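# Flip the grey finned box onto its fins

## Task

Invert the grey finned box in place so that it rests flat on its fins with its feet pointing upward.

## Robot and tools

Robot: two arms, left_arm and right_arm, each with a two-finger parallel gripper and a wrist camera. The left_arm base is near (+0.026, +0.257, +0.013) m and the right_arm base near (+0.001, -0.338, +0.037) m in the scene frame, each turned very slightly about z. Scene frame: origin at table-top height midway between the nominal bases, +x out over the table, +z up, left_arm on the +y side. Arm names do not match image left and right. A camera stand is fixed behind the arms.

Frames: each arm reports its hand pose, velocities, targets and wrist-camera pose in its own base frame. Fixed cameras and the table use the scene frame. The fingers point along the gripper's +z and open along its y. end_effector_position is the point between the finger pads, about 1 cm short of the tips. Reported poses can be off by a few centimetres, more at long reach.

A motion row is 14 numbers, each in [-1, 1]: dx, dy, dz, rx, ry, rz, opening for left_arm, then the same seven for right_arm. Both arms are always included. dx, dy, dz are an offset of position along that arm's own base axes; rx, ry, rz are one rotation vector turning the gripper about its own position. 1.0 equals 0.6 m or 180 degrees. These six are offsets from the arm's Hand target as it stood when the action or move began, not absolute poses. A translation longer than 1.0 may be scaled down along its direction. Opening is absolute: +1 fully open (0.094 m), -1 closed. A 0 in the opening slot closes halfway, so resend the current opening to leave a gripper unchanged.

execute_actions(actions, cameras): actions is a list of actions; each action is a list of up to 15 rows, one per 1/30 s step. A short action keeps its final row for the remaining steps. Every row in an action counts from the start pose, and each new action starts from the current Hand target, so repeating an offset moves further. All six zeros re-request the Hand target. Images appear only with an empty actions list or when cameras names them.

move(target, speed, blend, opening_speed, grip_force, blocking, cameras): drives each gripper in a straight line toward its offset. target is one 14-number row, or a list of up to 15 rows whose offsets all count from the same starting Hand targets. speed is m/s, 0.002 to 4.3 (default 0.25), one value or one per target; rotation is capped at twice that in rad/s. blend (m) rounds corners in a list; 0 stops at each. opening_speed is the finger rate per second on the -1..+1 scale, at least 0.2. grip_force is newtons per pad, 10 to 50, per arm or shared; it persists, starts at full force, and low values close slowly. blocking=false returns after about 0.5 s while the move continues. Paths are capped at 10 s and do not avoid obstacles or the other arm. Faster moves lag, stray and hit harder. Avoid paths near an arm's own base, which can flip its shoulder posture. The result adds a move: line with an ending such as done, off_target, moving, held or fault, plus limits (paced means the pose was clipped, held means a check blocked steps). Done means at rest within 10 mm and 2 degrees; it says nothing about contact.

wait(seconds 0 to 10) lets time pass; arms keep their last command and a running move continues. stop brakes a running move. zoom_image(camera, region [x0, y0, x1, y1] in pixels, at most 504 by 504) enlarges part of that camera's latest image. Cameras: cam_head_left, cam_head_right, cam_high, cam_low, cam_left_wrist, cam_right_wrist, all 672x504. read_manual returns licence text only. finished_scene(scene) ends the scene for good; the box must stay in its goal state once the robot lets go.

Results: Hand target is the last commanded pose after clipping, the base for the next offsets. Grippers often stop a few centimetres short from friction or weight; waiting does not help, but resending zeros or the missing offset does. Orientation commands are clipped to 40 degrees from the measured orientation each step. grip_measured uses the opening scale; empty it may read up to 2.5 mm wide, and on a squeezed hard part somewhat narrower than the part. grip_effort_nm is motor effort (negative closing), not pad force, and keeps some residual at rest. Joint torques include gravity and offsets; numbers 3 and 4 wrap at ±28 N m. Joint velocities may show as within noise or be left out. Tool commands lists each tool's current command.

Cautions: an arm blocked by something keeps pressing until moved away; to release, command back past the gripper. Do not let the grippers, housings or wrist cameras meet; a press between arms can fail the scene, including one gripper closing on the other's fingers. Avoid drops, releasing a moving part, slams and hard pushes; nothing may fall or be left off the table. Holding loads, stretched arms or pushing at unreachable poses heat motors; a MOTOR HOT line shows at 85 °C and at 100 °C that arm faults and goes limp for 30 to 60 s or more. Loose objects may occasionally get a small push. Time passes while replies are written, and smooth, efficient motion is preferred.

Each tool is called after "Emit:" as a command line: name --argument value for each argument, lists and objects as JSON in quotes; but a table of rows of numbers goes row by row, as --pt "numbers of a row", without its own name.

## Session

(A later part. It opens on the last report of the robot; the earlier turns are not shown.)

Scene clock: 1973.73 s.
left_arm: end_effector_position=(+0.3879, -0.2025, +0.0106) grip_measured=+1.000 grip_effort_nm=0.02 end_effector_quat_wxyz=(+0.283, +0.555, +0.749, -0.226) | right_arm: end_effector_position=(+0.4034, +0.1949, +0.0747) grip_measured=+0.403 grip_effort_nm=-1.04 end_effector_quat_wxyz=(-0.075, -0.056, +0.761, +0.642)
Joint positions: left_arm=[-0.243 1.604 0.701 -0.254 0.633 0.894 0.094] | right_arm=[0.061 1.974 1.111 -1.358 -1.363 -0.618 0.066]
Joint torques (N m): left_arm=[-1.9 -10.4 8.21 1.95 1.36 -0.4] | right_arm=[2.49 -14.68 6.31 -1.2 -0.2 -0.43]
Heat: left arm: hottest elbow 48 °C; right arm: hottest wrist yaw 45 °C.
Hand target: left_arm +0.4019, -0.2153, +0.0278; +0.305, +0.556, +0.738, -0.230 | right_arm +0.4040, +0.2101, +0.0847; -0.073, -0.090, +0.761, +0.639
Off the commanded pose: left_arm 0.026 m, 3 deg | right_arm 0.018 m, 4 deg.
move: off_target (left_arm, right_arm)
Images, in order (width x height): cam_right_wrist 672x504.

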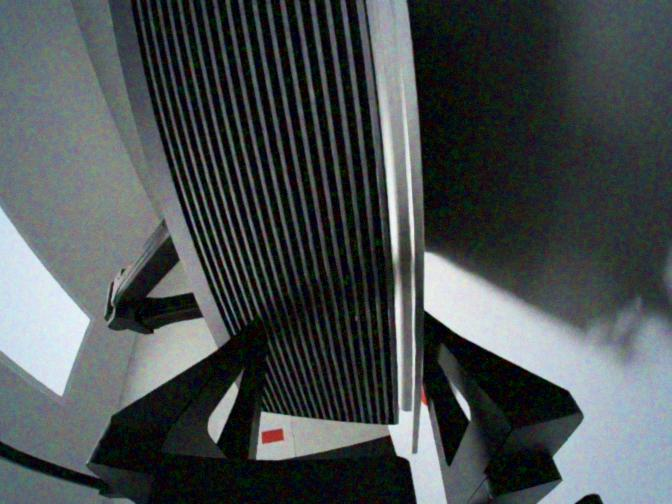

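Emit:
move --target '[-0.003,0.01,0,0,0,0,1,0.002,-0.01,0.005,-0.0379,-0.0088,0,0.47]' --speed 0.03

Emit:
move --target '[0,0,0,0,0,0,1,0,0,0,0,0,0,0.1]' --opening_speed 0.25 --cameras '["cam_right_wrist"]'

Scene clock: 1991.00 s.
left_arm: end_effector_position=(+0.3880, -0.2022, +0.0115) grip_measured=+1.000 grip_effort_nm=0.02 end_effector_quat_wxyz=(+0.285, +0.554, +0.748, -0.229) | right_arm: end_effector_position=(+0.4055, +0.1881, +0.0698) grip_measured=+0.473 grip_effort_nm=-0.18 end_effector_quat_wxyz=(-0.070, -0.074, +0.796, +0.597)
Joint positions: left_arm=[-0.239 1.604 0.701 -0.254 0.643 0.898 0.094] | right_arm=[0.057 1.919 1.098 -1.232 -1.251 -0.48 0.069]
Joint torques (N m): left_arm=[-1.08 -10.93 7.71 1.68 1.22 -0.29] | right_arm=[2.73 -17.49 5.61 0.09 -0.43 0.17]
Heat: left arm: hottest elbow 48 °C; right arm: hottest elbow 42 °C.
Hand target: left_arm +0.4002, -0.2092, +0.0278; +0.305, +0.556, +0.738, -0.230 | right_arm +0.4051, +0.2041, +0.0877; -0.068, -0.094, +0.798, +0.591
Off the commanded pose: left_arm 0.022 m, 3 deg | right_arm 0.024 m, 2 deg.
move: off_target (left_arm, right_arm)

Scene clock: 1992.70 s.
left_arm: end_effector_position=(+0.3879, -0.2023, +0.0116) grip_measured=+1.000 grip_effort_nm=0.02 end_effector_quat_wxyz=(+0.285, +0.554, +0.748, -0.230) | right_arm: end_effector_position=(+0.4056, +0.1882, +0.0701) grip_measured=+0.427 grip_effort_nm=-1.04 end_effector_quat_wxyz=(-0.069, -0.075, +0.796, +0.596)
Joint positions: left_arm=[-0.239 1.604 0.701 -0.254 0.643 0.898 0.094] | right_arm=[0.057 1.918 1.098 -1.23 -1.25 -0.48 0.067]
Joint torques (N m): left_arm=[-1.14 -10.93 7.71 1.66 1.2 -0.28] | right_arm=[2.55 -16.73 5.59 0.05 -0.45 0.21]
Heat: left arm: hottest elbow 48 °C; right arm: hottest elbow 42 °C.
Hand target: left_arm +0.4001, -0.2094, +0.0278; +0.305, +0.556, +0.738, -0.230 | right_arm +0.4050, +0.2041, +0.0876; -0.068, -0.094, +0.798, +0.591
Off the commanded pose: left_arm 0.021 m, 3 deg | right_arm 0.024 m, 2 deg.
move: off_target (left_arm, right_arm)
Images, in order (width x height): cam_right_wrist 672x504.

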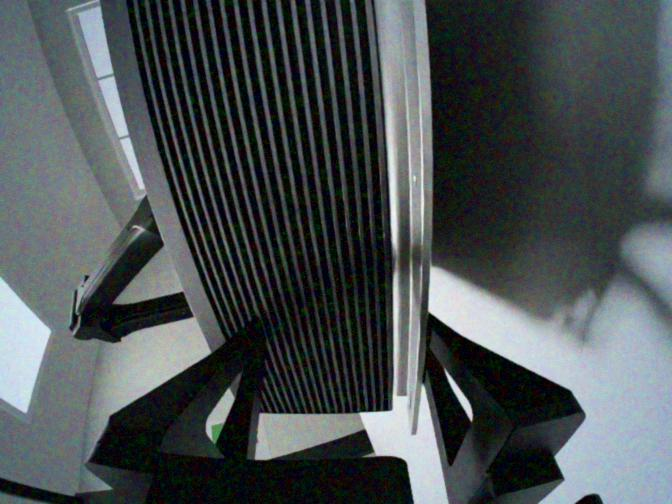

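Emit:
move --target '[-0.004,0.016,0,0,0,0,1,0.004,-0.027,0.003,0.0541,0.0125,0,0.5]' --speed 0.03 --cameras '["cam_right_wrist","cam_left_wrist"]'

Scene clock: 2022.10 s.
left_arm: end_effector_position=(+0.3894, -0.1937, +0.0114) grip_measured=+1.000 grip_effort_nm=0.02 end_effector_quat_wxyz=(+0.286, +0.556, +0.746, -0.229) | right_arm: end_effector_position=(+0.3921, +0.1823, +0.0622) grip_measured=+0.501 grip_effort_nm=-0.04 end_effector_quat_wxyz=(-0.087, -0.087, +0.751, +0.649)
Joint positions: left_arm=[-0.215 1.604 0.701 -0.267 0.653 0.928 0.094] | right_arm=[0.036 2.069 1.155 -1.629 -1.317 -0.97 0.07]
Joint torques (N m): left_arm=[-1.08 -11.34 6.98 1.55 1.22 -0.32] | right_arm=[-0.15 -17.14 6.43 -2.96 -1.74 -0.14]
Heat: left arm: hottest elbow 47 °C; right arm: hottest elbow 41 °C.
Hand target: left_arm +0.3978, -0.1996, +0.0278; +0.305, +0.556, +0.738, -0.230 | right_arm +0.4074, +0.1879, +0.0894; -0.076, -0.088, +0.744, +0.658
Off the commanded pose: left_arm 0.019 m, 2 deg | right_arm 0.032 m, 2 deg.
move: off_target (left_arm, right_arm)
Images, in order (width x height): cam_left_wrist 672x504, cam_right_wrist 672x504.

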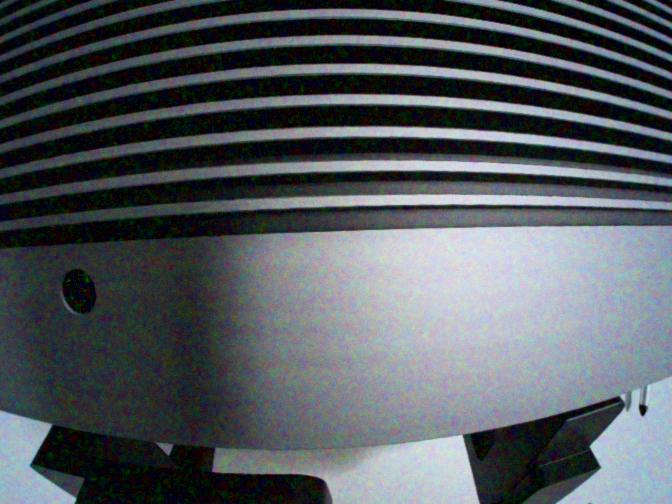

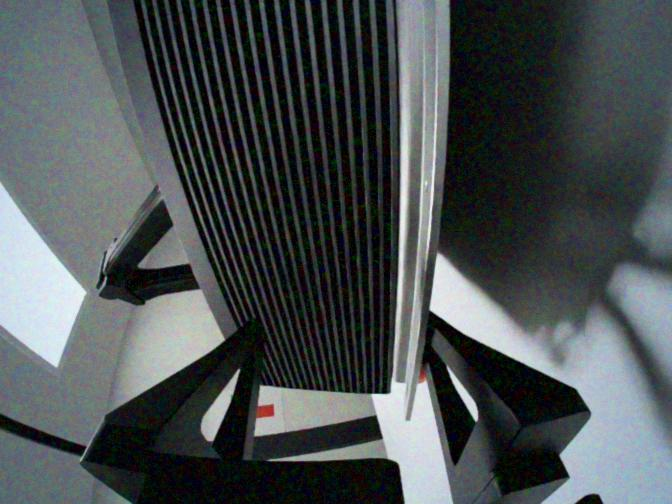

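Emit:
move --target '[0,0,0,0,0,0,1,0.0,0,-0.012,0,0,0,0.1]' --speed 0.02 --opening_speed 0.25 --cameras '["cam_right_wrist"]'

Scene clock: 2028.27 s.
left_arm: end_effector_position=(+0.3896, -0.1932, +0.0114) grip_measured=+1.000 grip_effort_nm=0.02 end_effector_quat_wxyz=(+0.287, +0.556, +0.746, -0.228) | right_arm: end_effector_position=(+0.3916, +0.1810, +0.0547) grip_measured=+0.105 grip_effort_nm=-0.21 end_effector_quat_wxyz=(-0.087, -0.084, +0.749, +0.651)
Joint positions: left_arm=[-0.214 1.604 0.701 -0.267 0.653 0.93 0.094] | right_arm=[0.033 2.089 1.155 -1.629 -1.319 -0.987 0.052]
Joint torques (N m): left_arm=[-1.08 -11.46 6.98 1.58 1.21 -0.33] | right_arm=[0.67 -17.49 6.5 -2.86 -1.65 -0.15]
Heat: left arm: hottest elbow 47 °C; right arm: hottest elbow 41 °C.
Hand target: left_arm +0.3978, -0.1996, +0.0278; +0.305, +0.556, +0.738, -0.230 | right_arm +0.4075, +0.1878, +0.0823; -0.076, -0.088, +0.744, +0.658
Off the commanded pose: left_arm 0.019 m, 2 deg | right_arm 0.032 m, 2 deg.
move: off_target (left_arm, right_arm)
Images, in order (width x height): cam_right_wrist 672x504.

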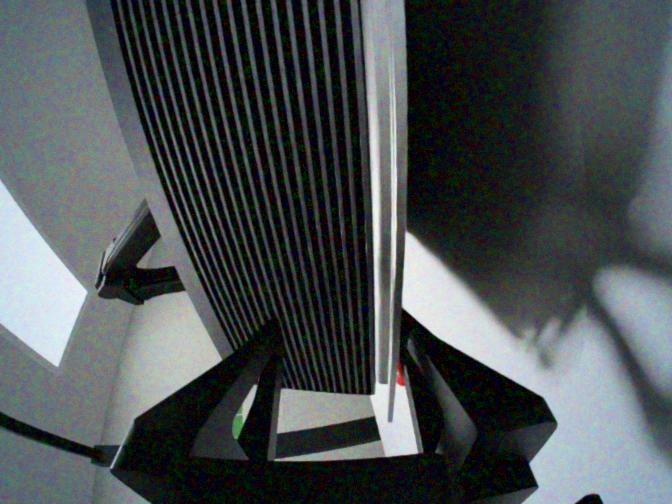

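Emit:
move --target '[0,0,0,0,0,0,1,0.0,0,-0.018,0,0,0,-0.5]' --speed 0.02 --opening_speed 0.3 --cameras '["cam_right_wrist"]'

Scene clock: 2037.90 s.
left_arm: end_effector_position=(+0.3895, -0.1931, +0.0116) grip_measured=+1.000 grip_effort_nm=0.02 end_effector_quat_wxyz=(+0.287, +0.556, +0.746, -0.229) | right_arm: end_effector_position=(+0.3918, +0.1802, +0.0463) grip_measured=-0.495 grip_effort_nm=-0.21 end_effector_quat_wxyz=(-0.090, -0.080, +0.748, +0.653)
Joint positions: left_arm=[-0.213 1.604 0.701 -0.268 0.655 0.931 0.094] | right_arm=[0.03 2.113 1.159 -1.629 -1.32 -0.996 0.024]
Joint torques (N m): left_arm=[-1.2 -11.34 6.98 1.55 1.13 -0.36] | right_arm=[0.21 -17.67 6.16 -2.35 -1.58 -0.11]
Heat: left arm: hottest elbow 46 °C; right arm: hottest wrist yaw 42 °C.
Hand target: left_arm +0.3978, -0.1997, +0.0278; +0.305, +0.556, +0.738, -0.230 | right_arm +0.4075, +0.1879, +0.0715; -0.076, -0.088, +0.744, +0.658
Off the commanded pose: left_arm 0.019 m, 2 deg | right_arm 0.031 m, 2 deg.
move: off_target (left_arm, right_arm)
Images, in order (width x height): cam_right_wrist 672x504.

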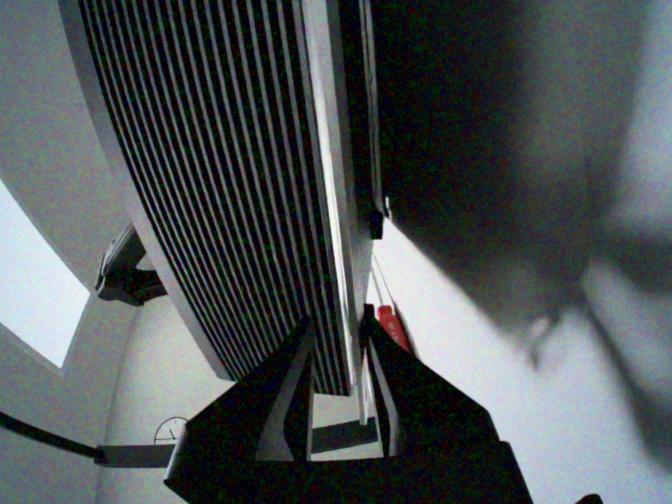

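Emit:
zoom_image --camera "cam_right_wrist" --region '[270, 150, 470, 450]'

Emit:
wait --seconds 0.1 --cameras '["cam_high","cam_low","cam_head_right"]'

Emit:
zoom_image --camera "cam_low" --region '[270, 220, 400, 310]'

Emit:
zoom_image --camera "cam_high" --region '[220, 160, 440, 330]'

Scaled by 1.680 from the camera's 672x504 image, which has a finer 960x720 frame.

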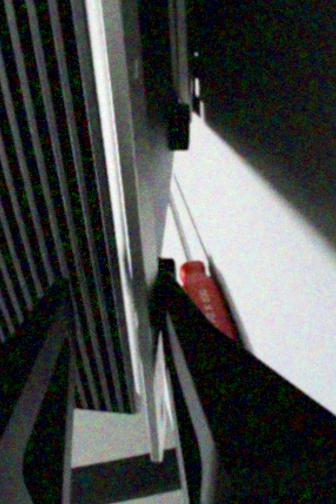

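Scene clock: 2043.87 s.
left_arm: end_effector_position=(+0.3895, -0.1931, +0.0116) grip_measured=+1.000 grip_effort_nm=0.02 end_effector_quat_wxyz=(+0.287, +0.556, +0.746, -0.229) | right_arm: end_effector_position=(+0.3918, +0.1802, +0.0463) grip_measured=-0.496 grip_effort_nm=-0.21 end_effector_quat_wxyz=(-0.090, -0.080, +0.748, +0.653)
Joint positions: left_arm=[-0.213 1.604 0.701 -0.268 0.655 0.931 0.094] | right_arm=[0.03 2.113 1.159 -1.629 -1.32 -0.996 0.024]
Joint torques (N m): left_arm=[-1.32 -11.52 6.98 1.59 1.14 -0.35] | right_arm=[1.08 -17.73 6.16 -2.13 -1.57 -0.11]
Heat: left arm: hottest elbow 46 °C; right arm: hottest wrist yaw 42 °C.
Hand target: left_arm +0.3978, -0.1997, +0.0278; +0.305, +0.556, +0.738, -0.230 | right_arm +0.4075, +0.1879, +0.0715; -0.076, -0.088, +0.744, +0.658
Tool commands: left_gripper/opening=+1.0 right_gripper/opening=-0.5
Off the commanded pose: left_arm 0.019 m, 2 deg | right_arm 0.031 m, 2 deg.
wait: 0.10 s; at rest from the start
Images, in order (width x height): cam_head_right 672x504, cam_high 672x504, cam_low 672x504.

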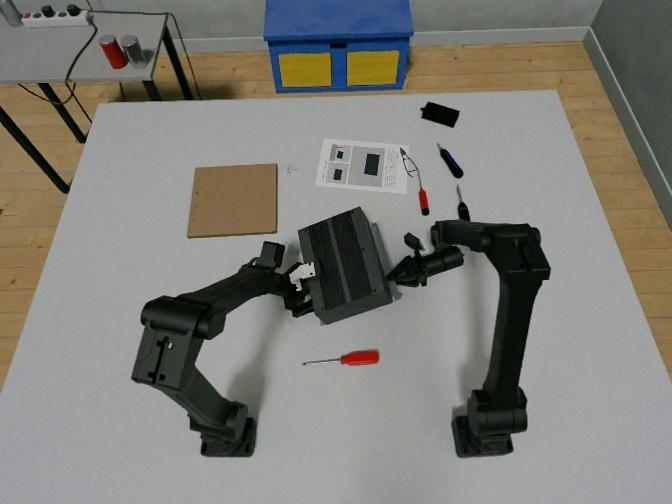

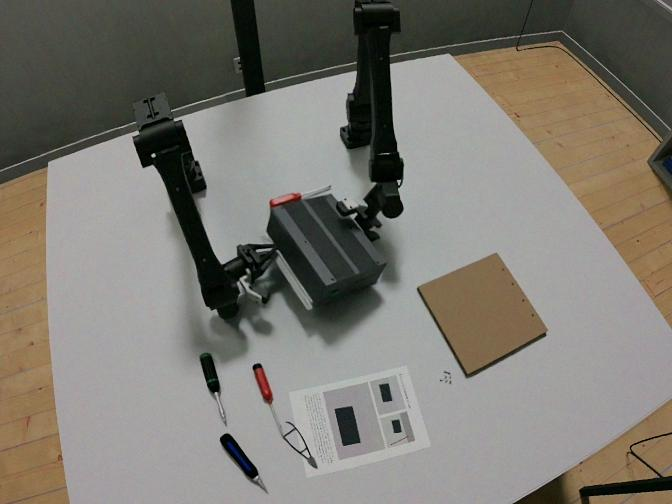

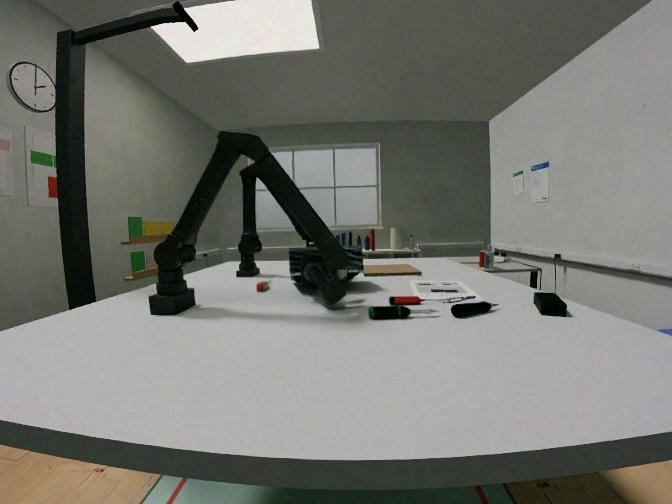

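Scaled by 3.877.

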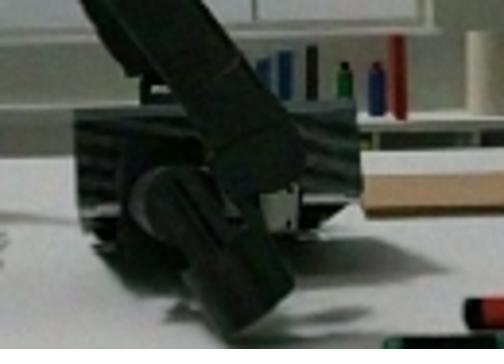

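Scaled by 2.291.

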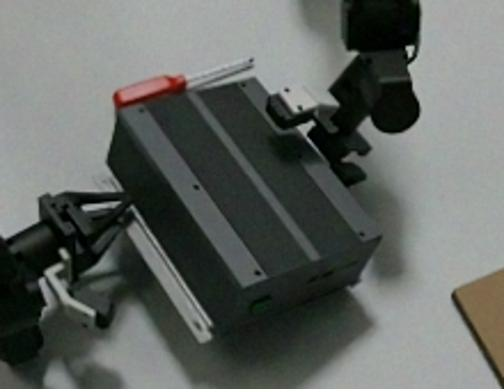

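Emit:
move --target '[0,0,0,0,0,0,1,0.0,0,-0.012,0,0,0,-1]' --speed 0.02 --opening_speed 0.25 --cameras '["cam_right_wrist"]'

Emit:
zoom_image --camera "cam_right_wrist" --region '[270, 150, 470, 450]'

Scene clock: 2054.30 s.
left_arm: end_effector_position=(+0.3896, -0.1930, +0.0116) grip_measured=+1.000 grip_effort_nm=0.02 end_effector_quat_wxyz=(+0.287, +0.556, +0.746, -0.229) | right_arm: end_effector_position=(+0.3917, +0.1802, +0.0418) grip_measured=-0.825 grip_effort_nm=-1.04 end_effector_quat_wxyz=(-0.090, -0.081, +0.747, +0.654)
Joint positions: left_arm=[-0.212 1.604 0.701 -0.268 0.655 0.931 0.094] | right_arm=[0.03 2.126 1.161 -1.629 -1.322 -1.009 0.008]
Joint torques (N m): left_arm=[-1.2 -11.46 6.98 1.57 1.13 -0.35] | right_arm=[0.5 -18.02 5.74 -2.11 -1.53 -0.07]
Heat: left arm: hottest elbow 46 °C; right arm: hottest elbow 41 °C.
Hand target: left_arm +0.3978, -0.1997, +0.0278; +0.305, +0.556, +0.738, -0.230 | right_arm +0.4075, +0.1880, +0.0643; -0.076, -0.088, +0.744, +0.658
Off the commanded pose: left_arm 0.019 m, 2 deg | right_arm 0.028 m, 2 deg.
move: off_target (left_arm, right_arm)
Images, in order (width x height): cam_right_wrist 672x504.

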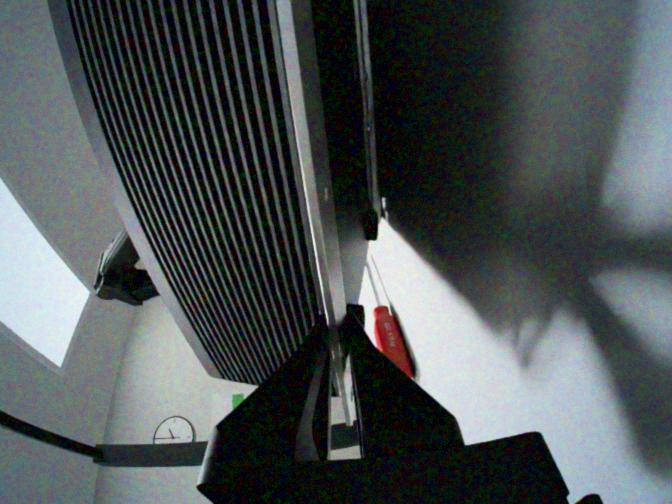

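Scaled by 1.680 from the camera's 672x504 image, which has a finer 960x720 frame.

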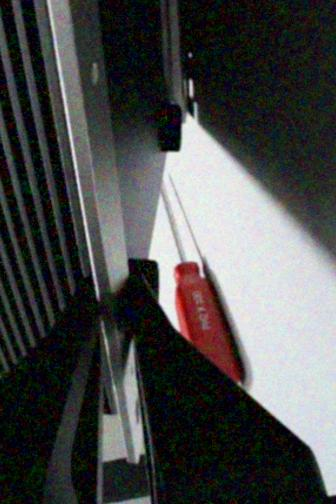

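Emit:
move --pt "-0.02 0.075 0.0 0 0 0 1 0 0 0 0 0 0 -1" --pt "-0.06 0.23 0.06 0 0 0 1 0 0 0 0 0 0 -1" --speed 0.06 --blend 0.02 --cameras '["cam_right_wrist","cam_left_wrist","cam_high"]'

Scene clock: 2087.70 s.
left_arm: end_effector_position=(+0.3484, -0.0668, +0.0501) grip_measured=+1.000 grip_effort_nm=0.02 end_effector_quat_wxyz=(+0.290, +0.550, +0.744, -0.244) | right_arm: end_effector_position=(+0.3917, +0.1802, +0.0418) grip_measured=-0.825 grip_effort_nm=-1.04 end_effector_quat_wxyz=(-0.089, -0.081, +0.747, +0.654)
Joint positions: left_arm=[0.163 1.455 0.682 -0.727 0.776 1.406 0.094] | right_arm=[0.03 2.126 1.161 -1.629 -1.322 -1.01 0.008]
Joint torques (N m): left_arm=[-0.03 -8.76 8.51 0.36 0.74 -0.07] | right_arm=[1.03 -17.44 6.05 -1.92 -1.57 -0.03]
Heat: left arm: hottest elbow 44 °C; right arm: hottest elbow 42 °C.
Hand target: left_arm +0.3617, -0.0616, +0.0637; +0.305, +0.556, +0.738, -0.230 | right_arm +0.4075, +0.1880, +0.0643; -0.076, -0.088, +0.744, +0.658
Off the commanded pose: left_arm 0.020 m, 3 deg | right_arm 0.029 m, 2 deg.
move: off_target (left_arm, right_arm)
Images, in order (width x height): cam_high 672x504, cam_left_wrist 672x504, cam_right_wrist 672x504.

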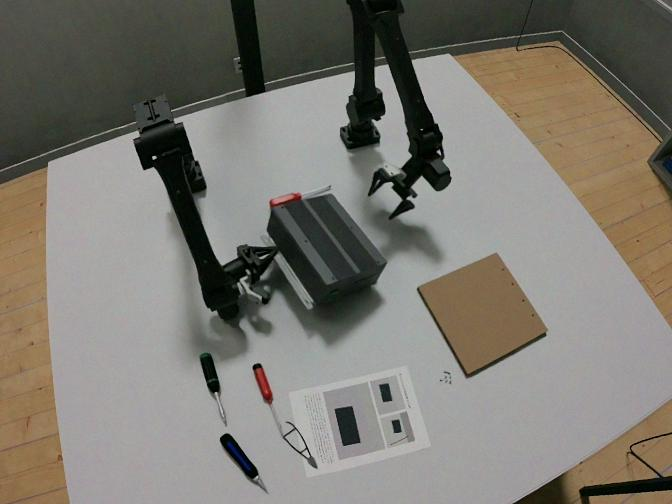

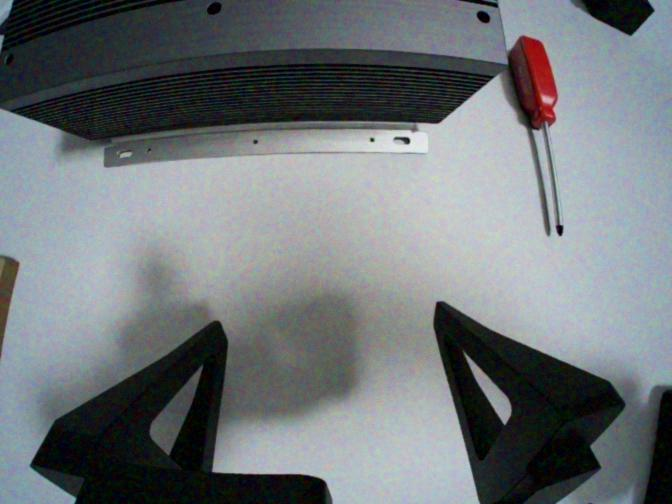

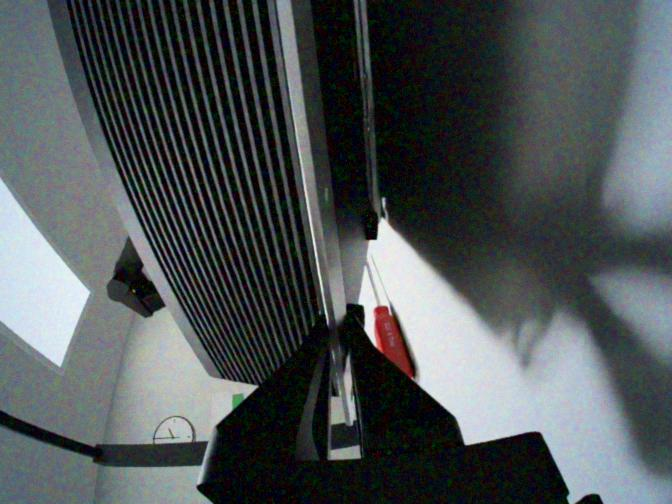

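Emit:
move --target '[0,0,0,0,0,0,1,-0.0069,0.0424,0.0814,-0.0784,-0.0127,0,-1]' --speed 0.05 --cameras '["cam_right_wrist","cam_left_wrist","cam_high"]'

Scene clock: 2136.53 s.
left_arm: end_effector_position=(+0.3484, -0.0668, +0.0502) grip_measured=+1.000 grip_effort_nm=0.02 end_effector_quat_wxyz=(+0.290, +0.550, +0.744, -0.244) | right_arm: end_effector_position=(+0.3928, +0.2023, +0.0843) grip_measured=-0.825 grip_effort_nm=-1.04 end_effector_quat_wxyz=(-0.089, -0.085, +0.824, +0.553)
Joint positions: left_arm=[0.163 1.455 0.682 -0.727 0.776 1.406 0.094] | right_arm=[0.107 1.831 1.078 -1.186 -1.161 -0.341 0.008]
Joint torques (N m): left_arm=[-0.03 -8.64 8.53 0.34 0.73 -0.06] | right_arm=[0.09 -17.2 7.25 0.05 -1.72 0.39]
Heat: left arm: hottest elbow 43 °C; right arm: hottest elbow 41 °C.
Hand target: left_arm +0.3617, -0.0617, +0.0637; +0.305, +0.556, +0.738, -0.230 | right_arm +0.4033, +0.2134, +0.1131; -0.071, -0.091, +0.820, +0.560
Off the commanded pose: left_arm 0.020 m, 3 deg | right_arm 0.033 m, 2 deg.
move: off_target (left_arm, right_arm)
Images, in order (width x height): cam_high 672x504, cam_left_wrist 672x504, cam_right_wrist 672x504.

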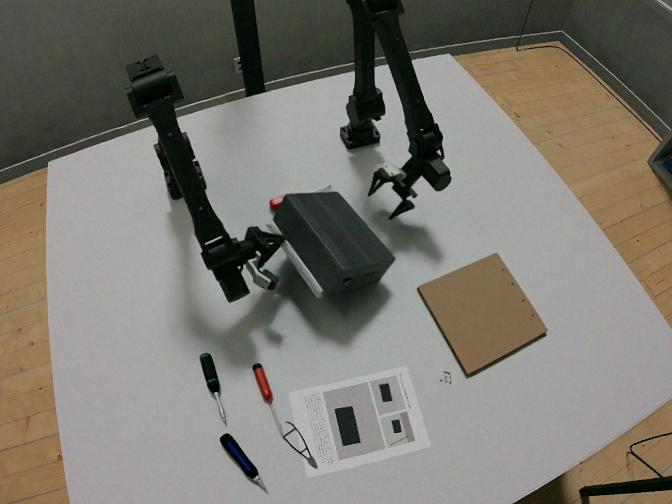

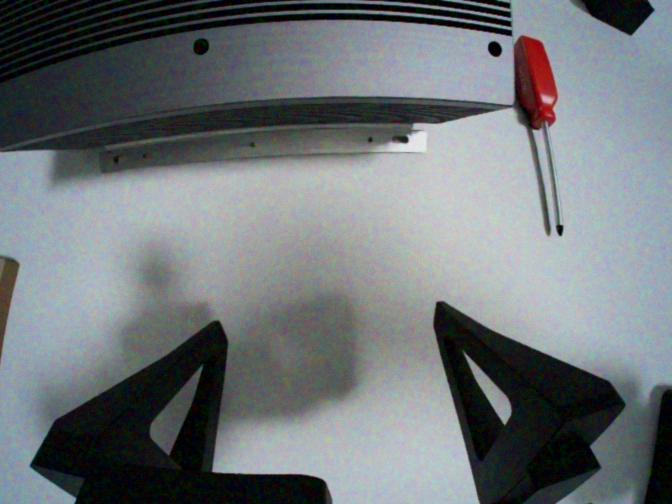

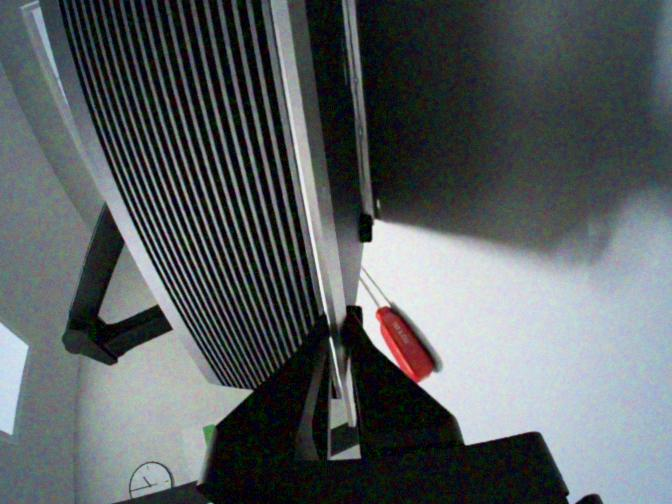

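Emit:
move --target '[0,0,0,0,0,0,1,-0.0121,0.0743,0.0793,-0.0932,-0.0151,0,-1]' --speed 0.06 --cameras '["cam_right_wrist","cam_left_wrist","cam_high"]'

Scene clock: 2146.37 s.
left_arm: end_effector_position=(+0.3484, -0.0668, +0.0502) grip_measured=+1.000 grip_effort_nm=0.02 end_effector_quat_wxyz=(+0.290, +0.550, +0.744, -0.244) | right_arm: end_effector_position=(+0.3825, +0.2461, +0.1324) grip_measured=-0.825 grip_effort_nm=-1.04 end_effector_quat_wxyz=(-0.083, -0.089, +0.895, +0.428)
Joint positions: left_arm=[0.163 1.455 0.682 -0.727 0.776 1.406 0.094] | right_arm=[0.268 1.62 1.096 -1.074 -0.903 0.056 0.008]
Joint torques (N m): left_arm=[0.21 -8.76 8.54 0.34 0.74 -0.06] | right_arm=[0.91 -14.62 10.62 0.13 -0.76 0.32]
Heat: left arm: hottest elbow 43 °C; right arm: hottest elbow 42 °C.
Hand target: left_arm +0.3617, -0.0617, +0.0637; +0.305, +0.556, +0.738, -0.230 | right_arm +0.3961, +0.2579, +0.1608; -0.064, -0.093, +0.895, +0.432
Off the commanded pose: left_arm 0.020 m, 3 deg | right_arm 0.034 m, 2 deg.
move: off_target (left_arm, right_arm)
Images, in order (width x height): cam_high 672x504, cam_left_wrist 672x504, cam_right_wrist 672x504.

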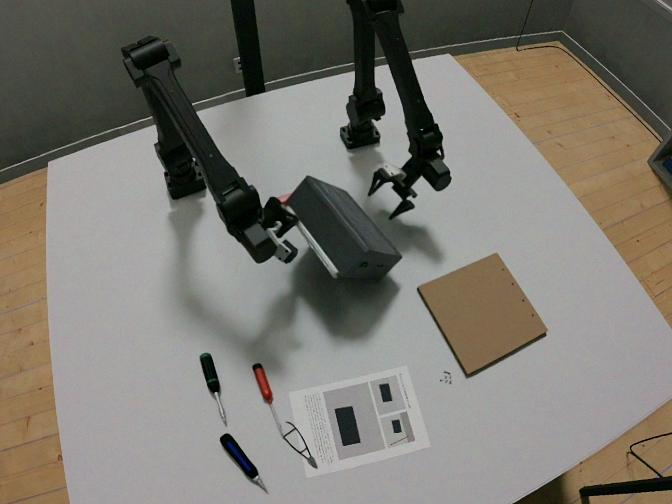

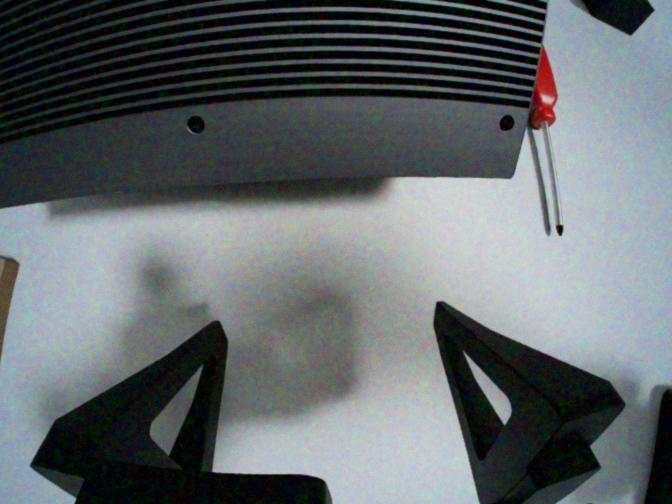

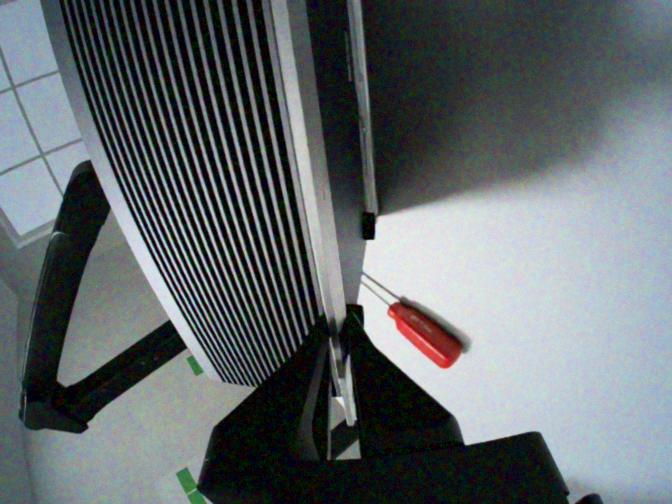

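Emit:
move --target '[-0.033,0.117,0.333,0,0,0,1,-0.0212,0.1303,0.0575,-0.1261,-0.0204,0,-1]' --speed '[0.1]' --cameras '["cam_right_wrist","cam_left_wrist","cam_high"]'

Scene clock: 2160.87 s.
left_arm: end_effector_position=(+0.3341, +0.0014, +0.2455) grip_measured=+1.000 grip_effort_nm=0.02 end_effector_quat_wxyz=(+0.293, +0.547, +0.743, -0.251) | right_arm: end_effector_position=(+0.3678, +0.3356, +0.1774) grip_measured=-0.836 grip_effort_nm=-1.04 end_effector_quat_wxyz=(-0.068, -0.102, +0.962, +0.245)
Joint positions: left_arm=[0.381 1.247 1.061 -1.54 0.78 1.714 0.094] | right_arm=[0.571 1.596 1.317 -1.184 -0.504 0.388 0.008]
Joint torques (N m): left_arm=[0.09 -7.41 11.51 -0.05 0.53 -0.03] | right_arm=[-1.96 -12.92 11.54 -0.02 0.29 0.09]
Heat: left arm: hottest elbow 44 °C; right arm: hottest elbow 44 °C.
Hand target: left_arm +0.3419, +0.0085, +0.2634; +0.305, +0.556, +0.738, -0.230 | right_arm +0.3833, +0.3362, +0.1952; -0.053, -0.093, +0.964, +0.245
Off the commanded pose: left_arm 0.021 m, 3 deg | right_arm 0.024 m, 2 deg.
move: off_target (left_arm, right_arm)
Images, in order (width x height): cam_high 672x504, cam_left_wrist 672x504, cam_right_wrist 672x504.

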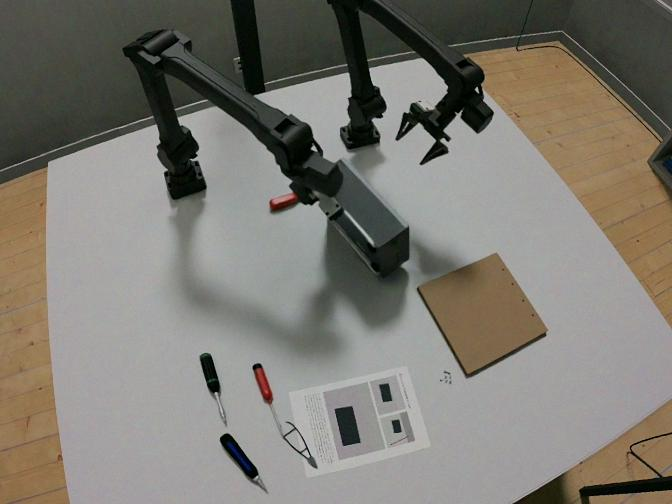

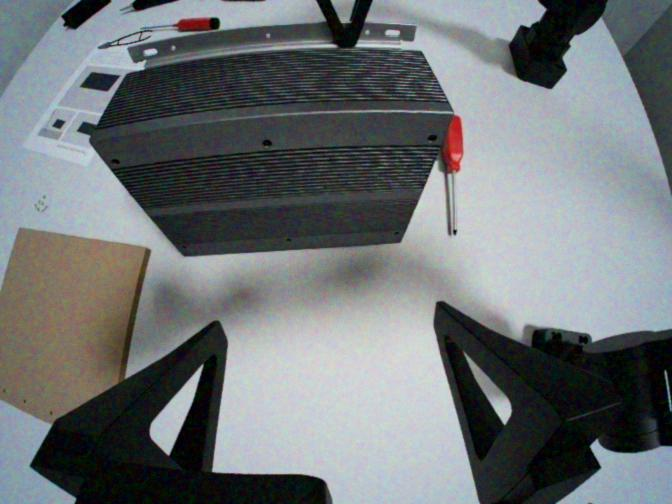

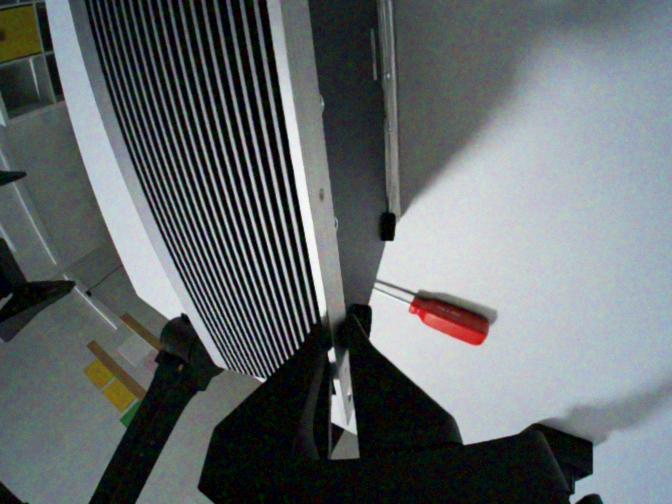

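Emit:
move --target '[0,0,0,0,0,0,1,-0.024,0.1073,0.0023,-0.0932,-0.0151,0,-1]' --speed 0.06 --cameras '["cam_right_wrist","cam_left_wrist","cam_low"]'

Scene clock: 2176.13 s.
left_arm: end_effector_position=(+0.3341, +0.0014, +0.2455) grip_measured=+1.000 grip_effort_nm=0.02 end_effector_quat_wxyz=(+0.293, +0.547, +0.743, -0.251) | right_arm: end_effector_position=(+0.3533, +0.4014, +0.1791) grip_measured=-0.837 grip_effort_nm=-1.04 end_effector_quat_wxyz=(-0.055, -0.112, +0.988, +0.096)
Joint positions: left_arm=[0.381 1.247 1.061 -1.54 0.78 1.715 0.094] | right_arm=[0.779 1.733 1.548 -1.353 -0.219 0.556 0.008]
Joint torques (N m): left_arm=[0.09 -7.41 11.52 -0.09 0.53 -0.06] | right_arm=[-2.73 -14.97 11.29 -0.08 0.21 0.3]
Heat: left arm: hottest elbow 46 °C; right arm: hottest elbow 46 °C.
Hand target: left_arm +0.3419, +0.0085, +0.2634; +0.305, +0.556, +0.738, -0.230 | right_arm +0.3690, +0.4005, +0.1965; -0.043, -0.090, +0.990, +0.099
Off the commanded pose: left_arm 0.021 m, 3 deg | right_arm 0.023 m, 3 deg.
move: off_target (left_arm, right_arm)
Images, in order (width x height): cam_low 672x504, cam_left_wrist 672x504, cam_right_wrist 672x504.

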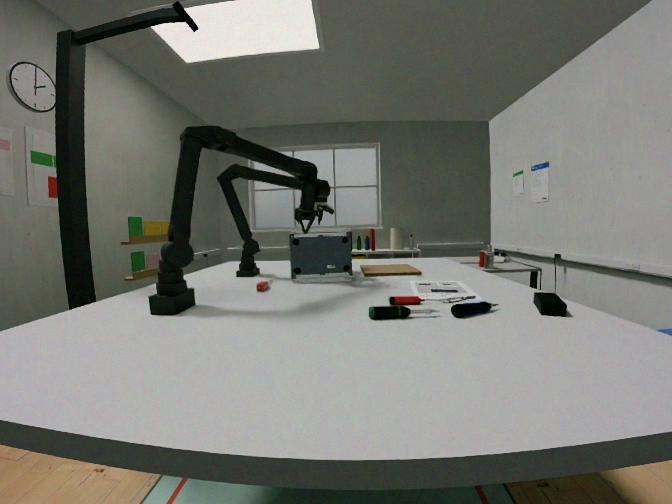

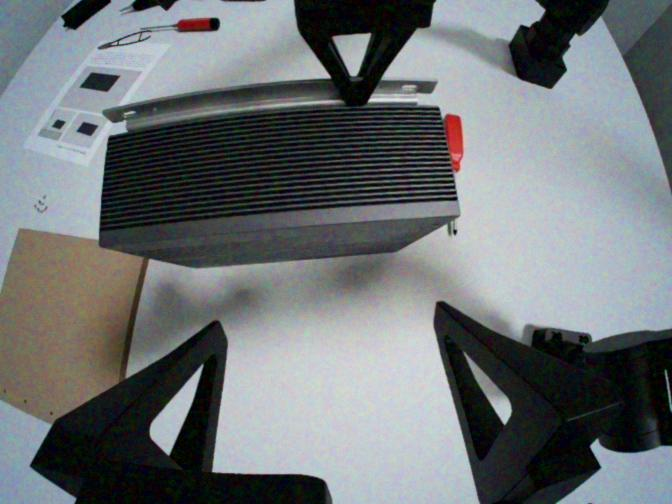

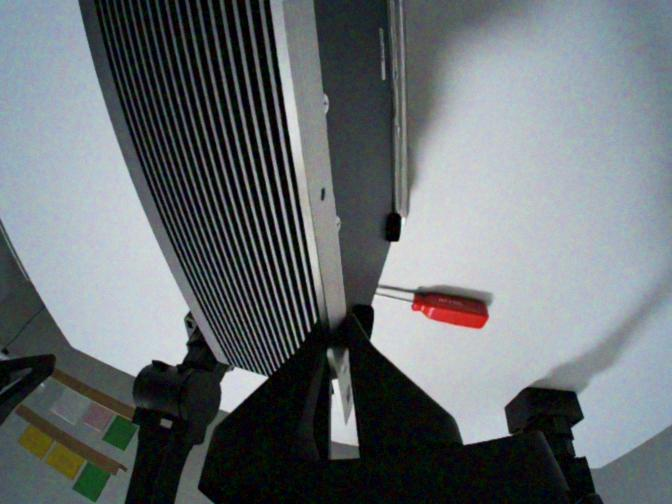

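Emit:
move --target '[0,0,0,0,0,0,1,-0.0132,0.0818,-0.02,-0.0713,-0.0116,0,-1]' --speed 0.05 --cameras '["cam_right_wrist","cam_left_wrist","cam_low"]'

Emit:
zoom_image --camera "cam_low" --region '[250, 180, 380, 300]'

Scene clock: 2199.57 s.
left_arm: end_effector_position=(+0.3341, +0.0014, +0.2455) grip_measured=+1.000 grip_effort_nm=0.02 end_effector_quat_wxyz=(+0.293, +0.547, +0.743, -0.251) | right_arm: end_effector_position=(+0.3471, +0.4364, +0.1808) grip_measured=-0.838 grip_effort_nm=-1.04 end_effector_quat_wxyz=(-0.051, -0.102, +0.993, -0.019)
Joint positions: left_arm=[0.381 1.247 1.061 -1.54 0.78 1.715 0.094] | right_arm=[0.886 1.883 1.771 -1.559 -0.044 0.68 0.008]
Joint torques (N m): left_arm=[0.09 -7.36 11.52 -0.09 0.53 -0.05] | right_arm=[-0.73 -14.45 11.48 0.69 0.5 0.3]
Heat: left arm: hottest elbow 48 °C; right arm: hottest elbow 49 °C.
Hand target: left_arm +0.3419, +0.0085, +0.2634; +0.305, +0.556, +0.738, -0.230 | right_arm +0.3610, +0.4497, +0.1846; -0.035, -0.086, +0.996, -0.014
Off the commanded pose: left_arm 0.021 m, 3 deg | right_arm 0.020 m, 3 deg.
move: off_target (left_arm, right_arm)
Images, in order (width x height): cam_low 672x504, cam_left_wrist 672x504, cam_right_wrist 672x504.

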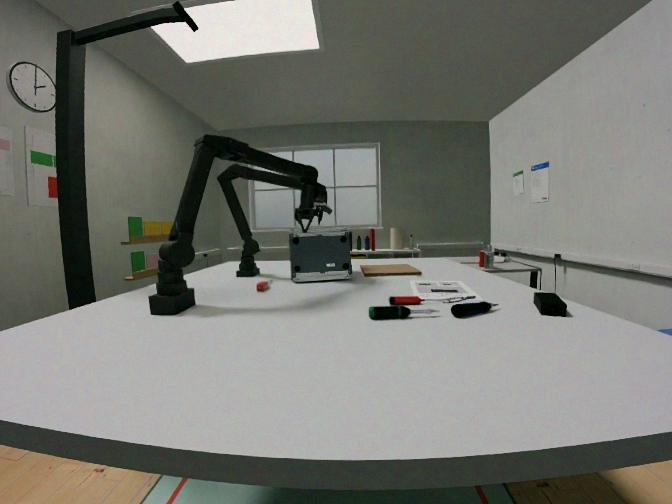

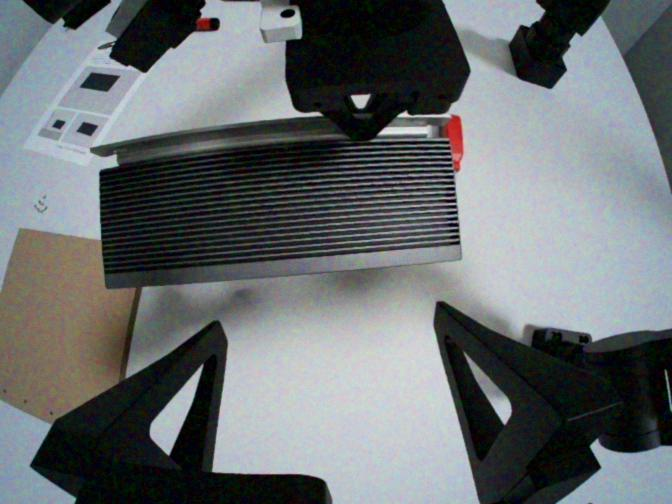

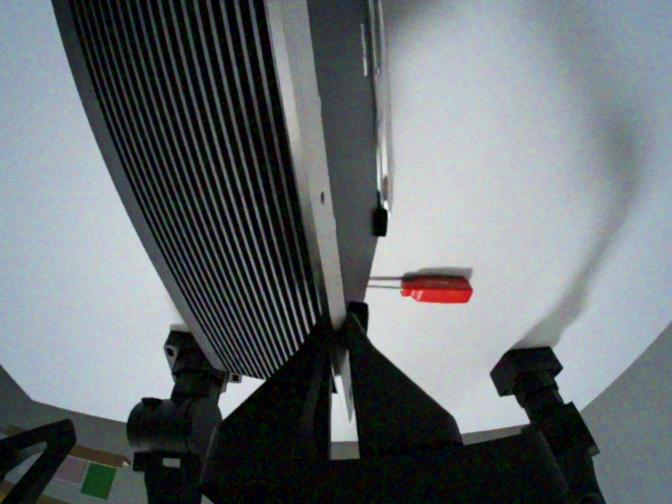

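Scaled by 3.877.

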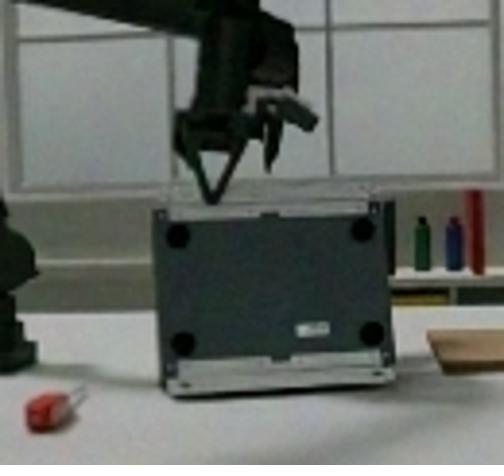

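Emit:
execute_actions --actions '[]'

Scene clock: 2245.27 s.
left_arm: end_effector_position=(+0.3341, +0.0014, +0.2455) grip_measured=+1.000 grip_effort_nm=0.02 end_effector_quat_wxyz=(+0.293, +0.547, +0.743, -0.251) | right_arm: end_effector_position=(+0.3471, +0.4364, +0.1808) grip_measured=-0.838 grip_effort_nm=-1.04 end_effector_quat_wxyz=(-0.051, -0.102, +0.993, -0.019)
Joint positions: left_arm=[0.381 1.247 1.061 -1.54 0.78 1.715 0.094] | right_arm=[0.886 1.883 1.771 -1.559 -0.044 0.68 0.008]
Joint velocities: within noise
Joint torques (N m): left_arm=[0.09 -7.41 11.54 -0.08 0.53 -0.06] | right_arm=[-1.2 -15.03 11.37 0.46 0.53 0.27]
Heat: left arm: hottest elbow 51 °C; right arm: hottest elbow 48 °C.
Hand target: left_arm +0.3419, +0.0085, +0.2634; +0.305, +0.556, +0.738, -0.230 | right_arm +0.3610, +0.4497, +0.1846; -0.035, -0.086, +0.996, -0.014
Tool commands: left_gripper/opening=+1.0 right_gripper/opening=-1.0
Off the commanded pose: left_arm 0.021 m, 3 deg | right_arm 0.020 m, 3 deg.

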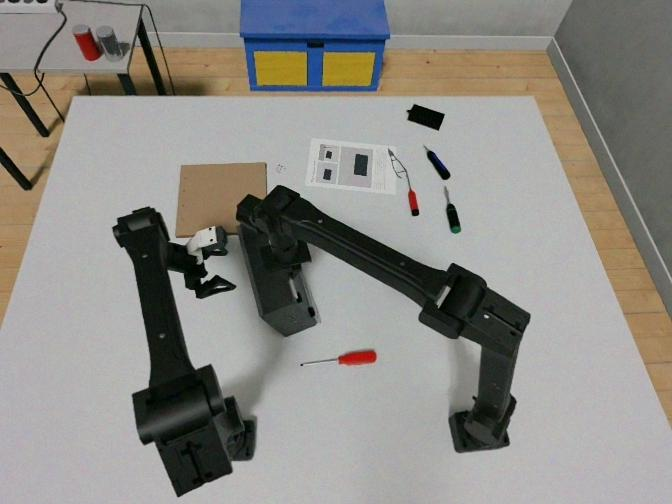

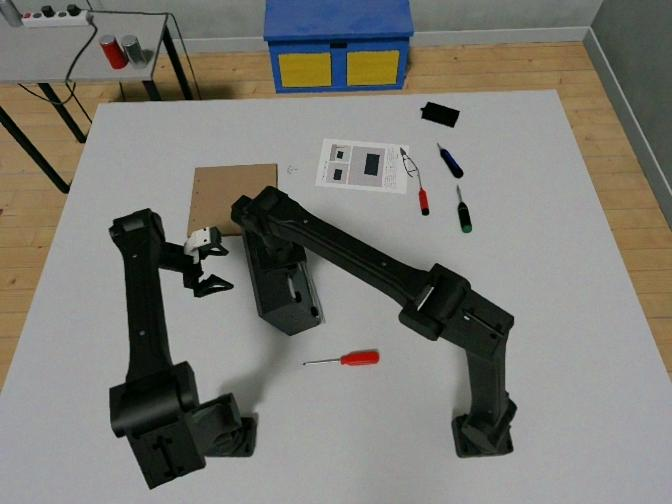

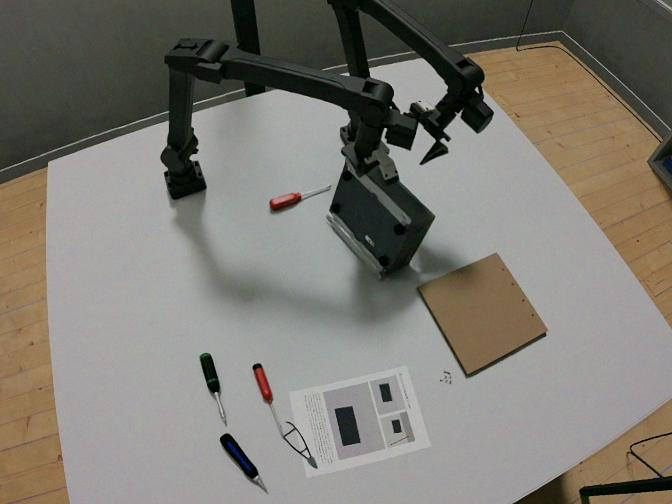

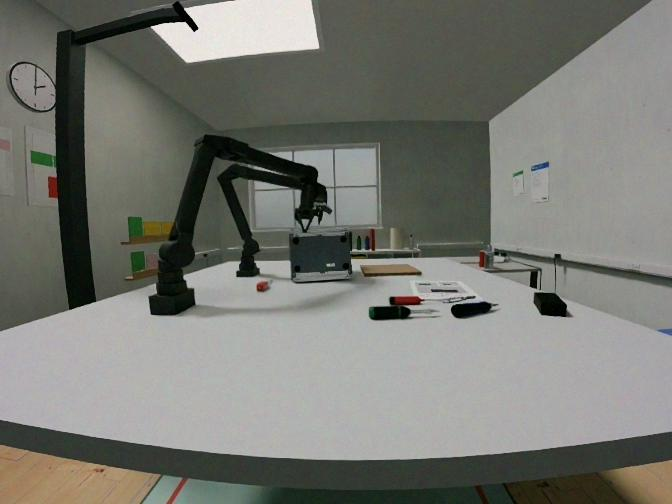

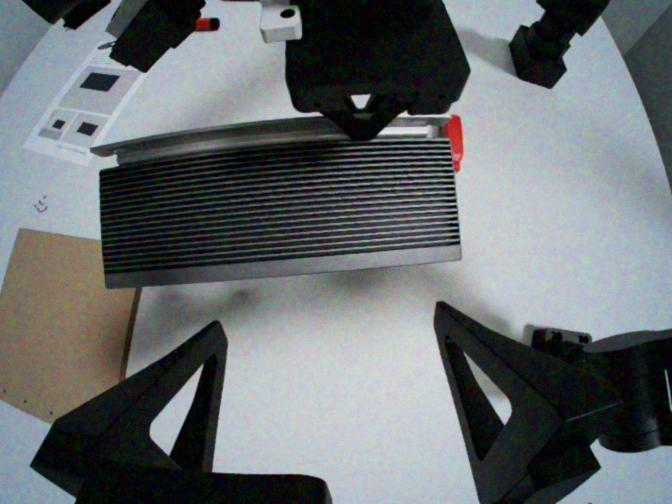

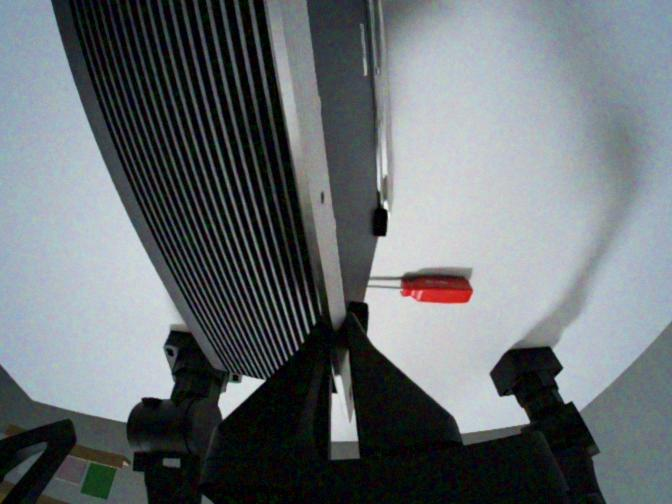

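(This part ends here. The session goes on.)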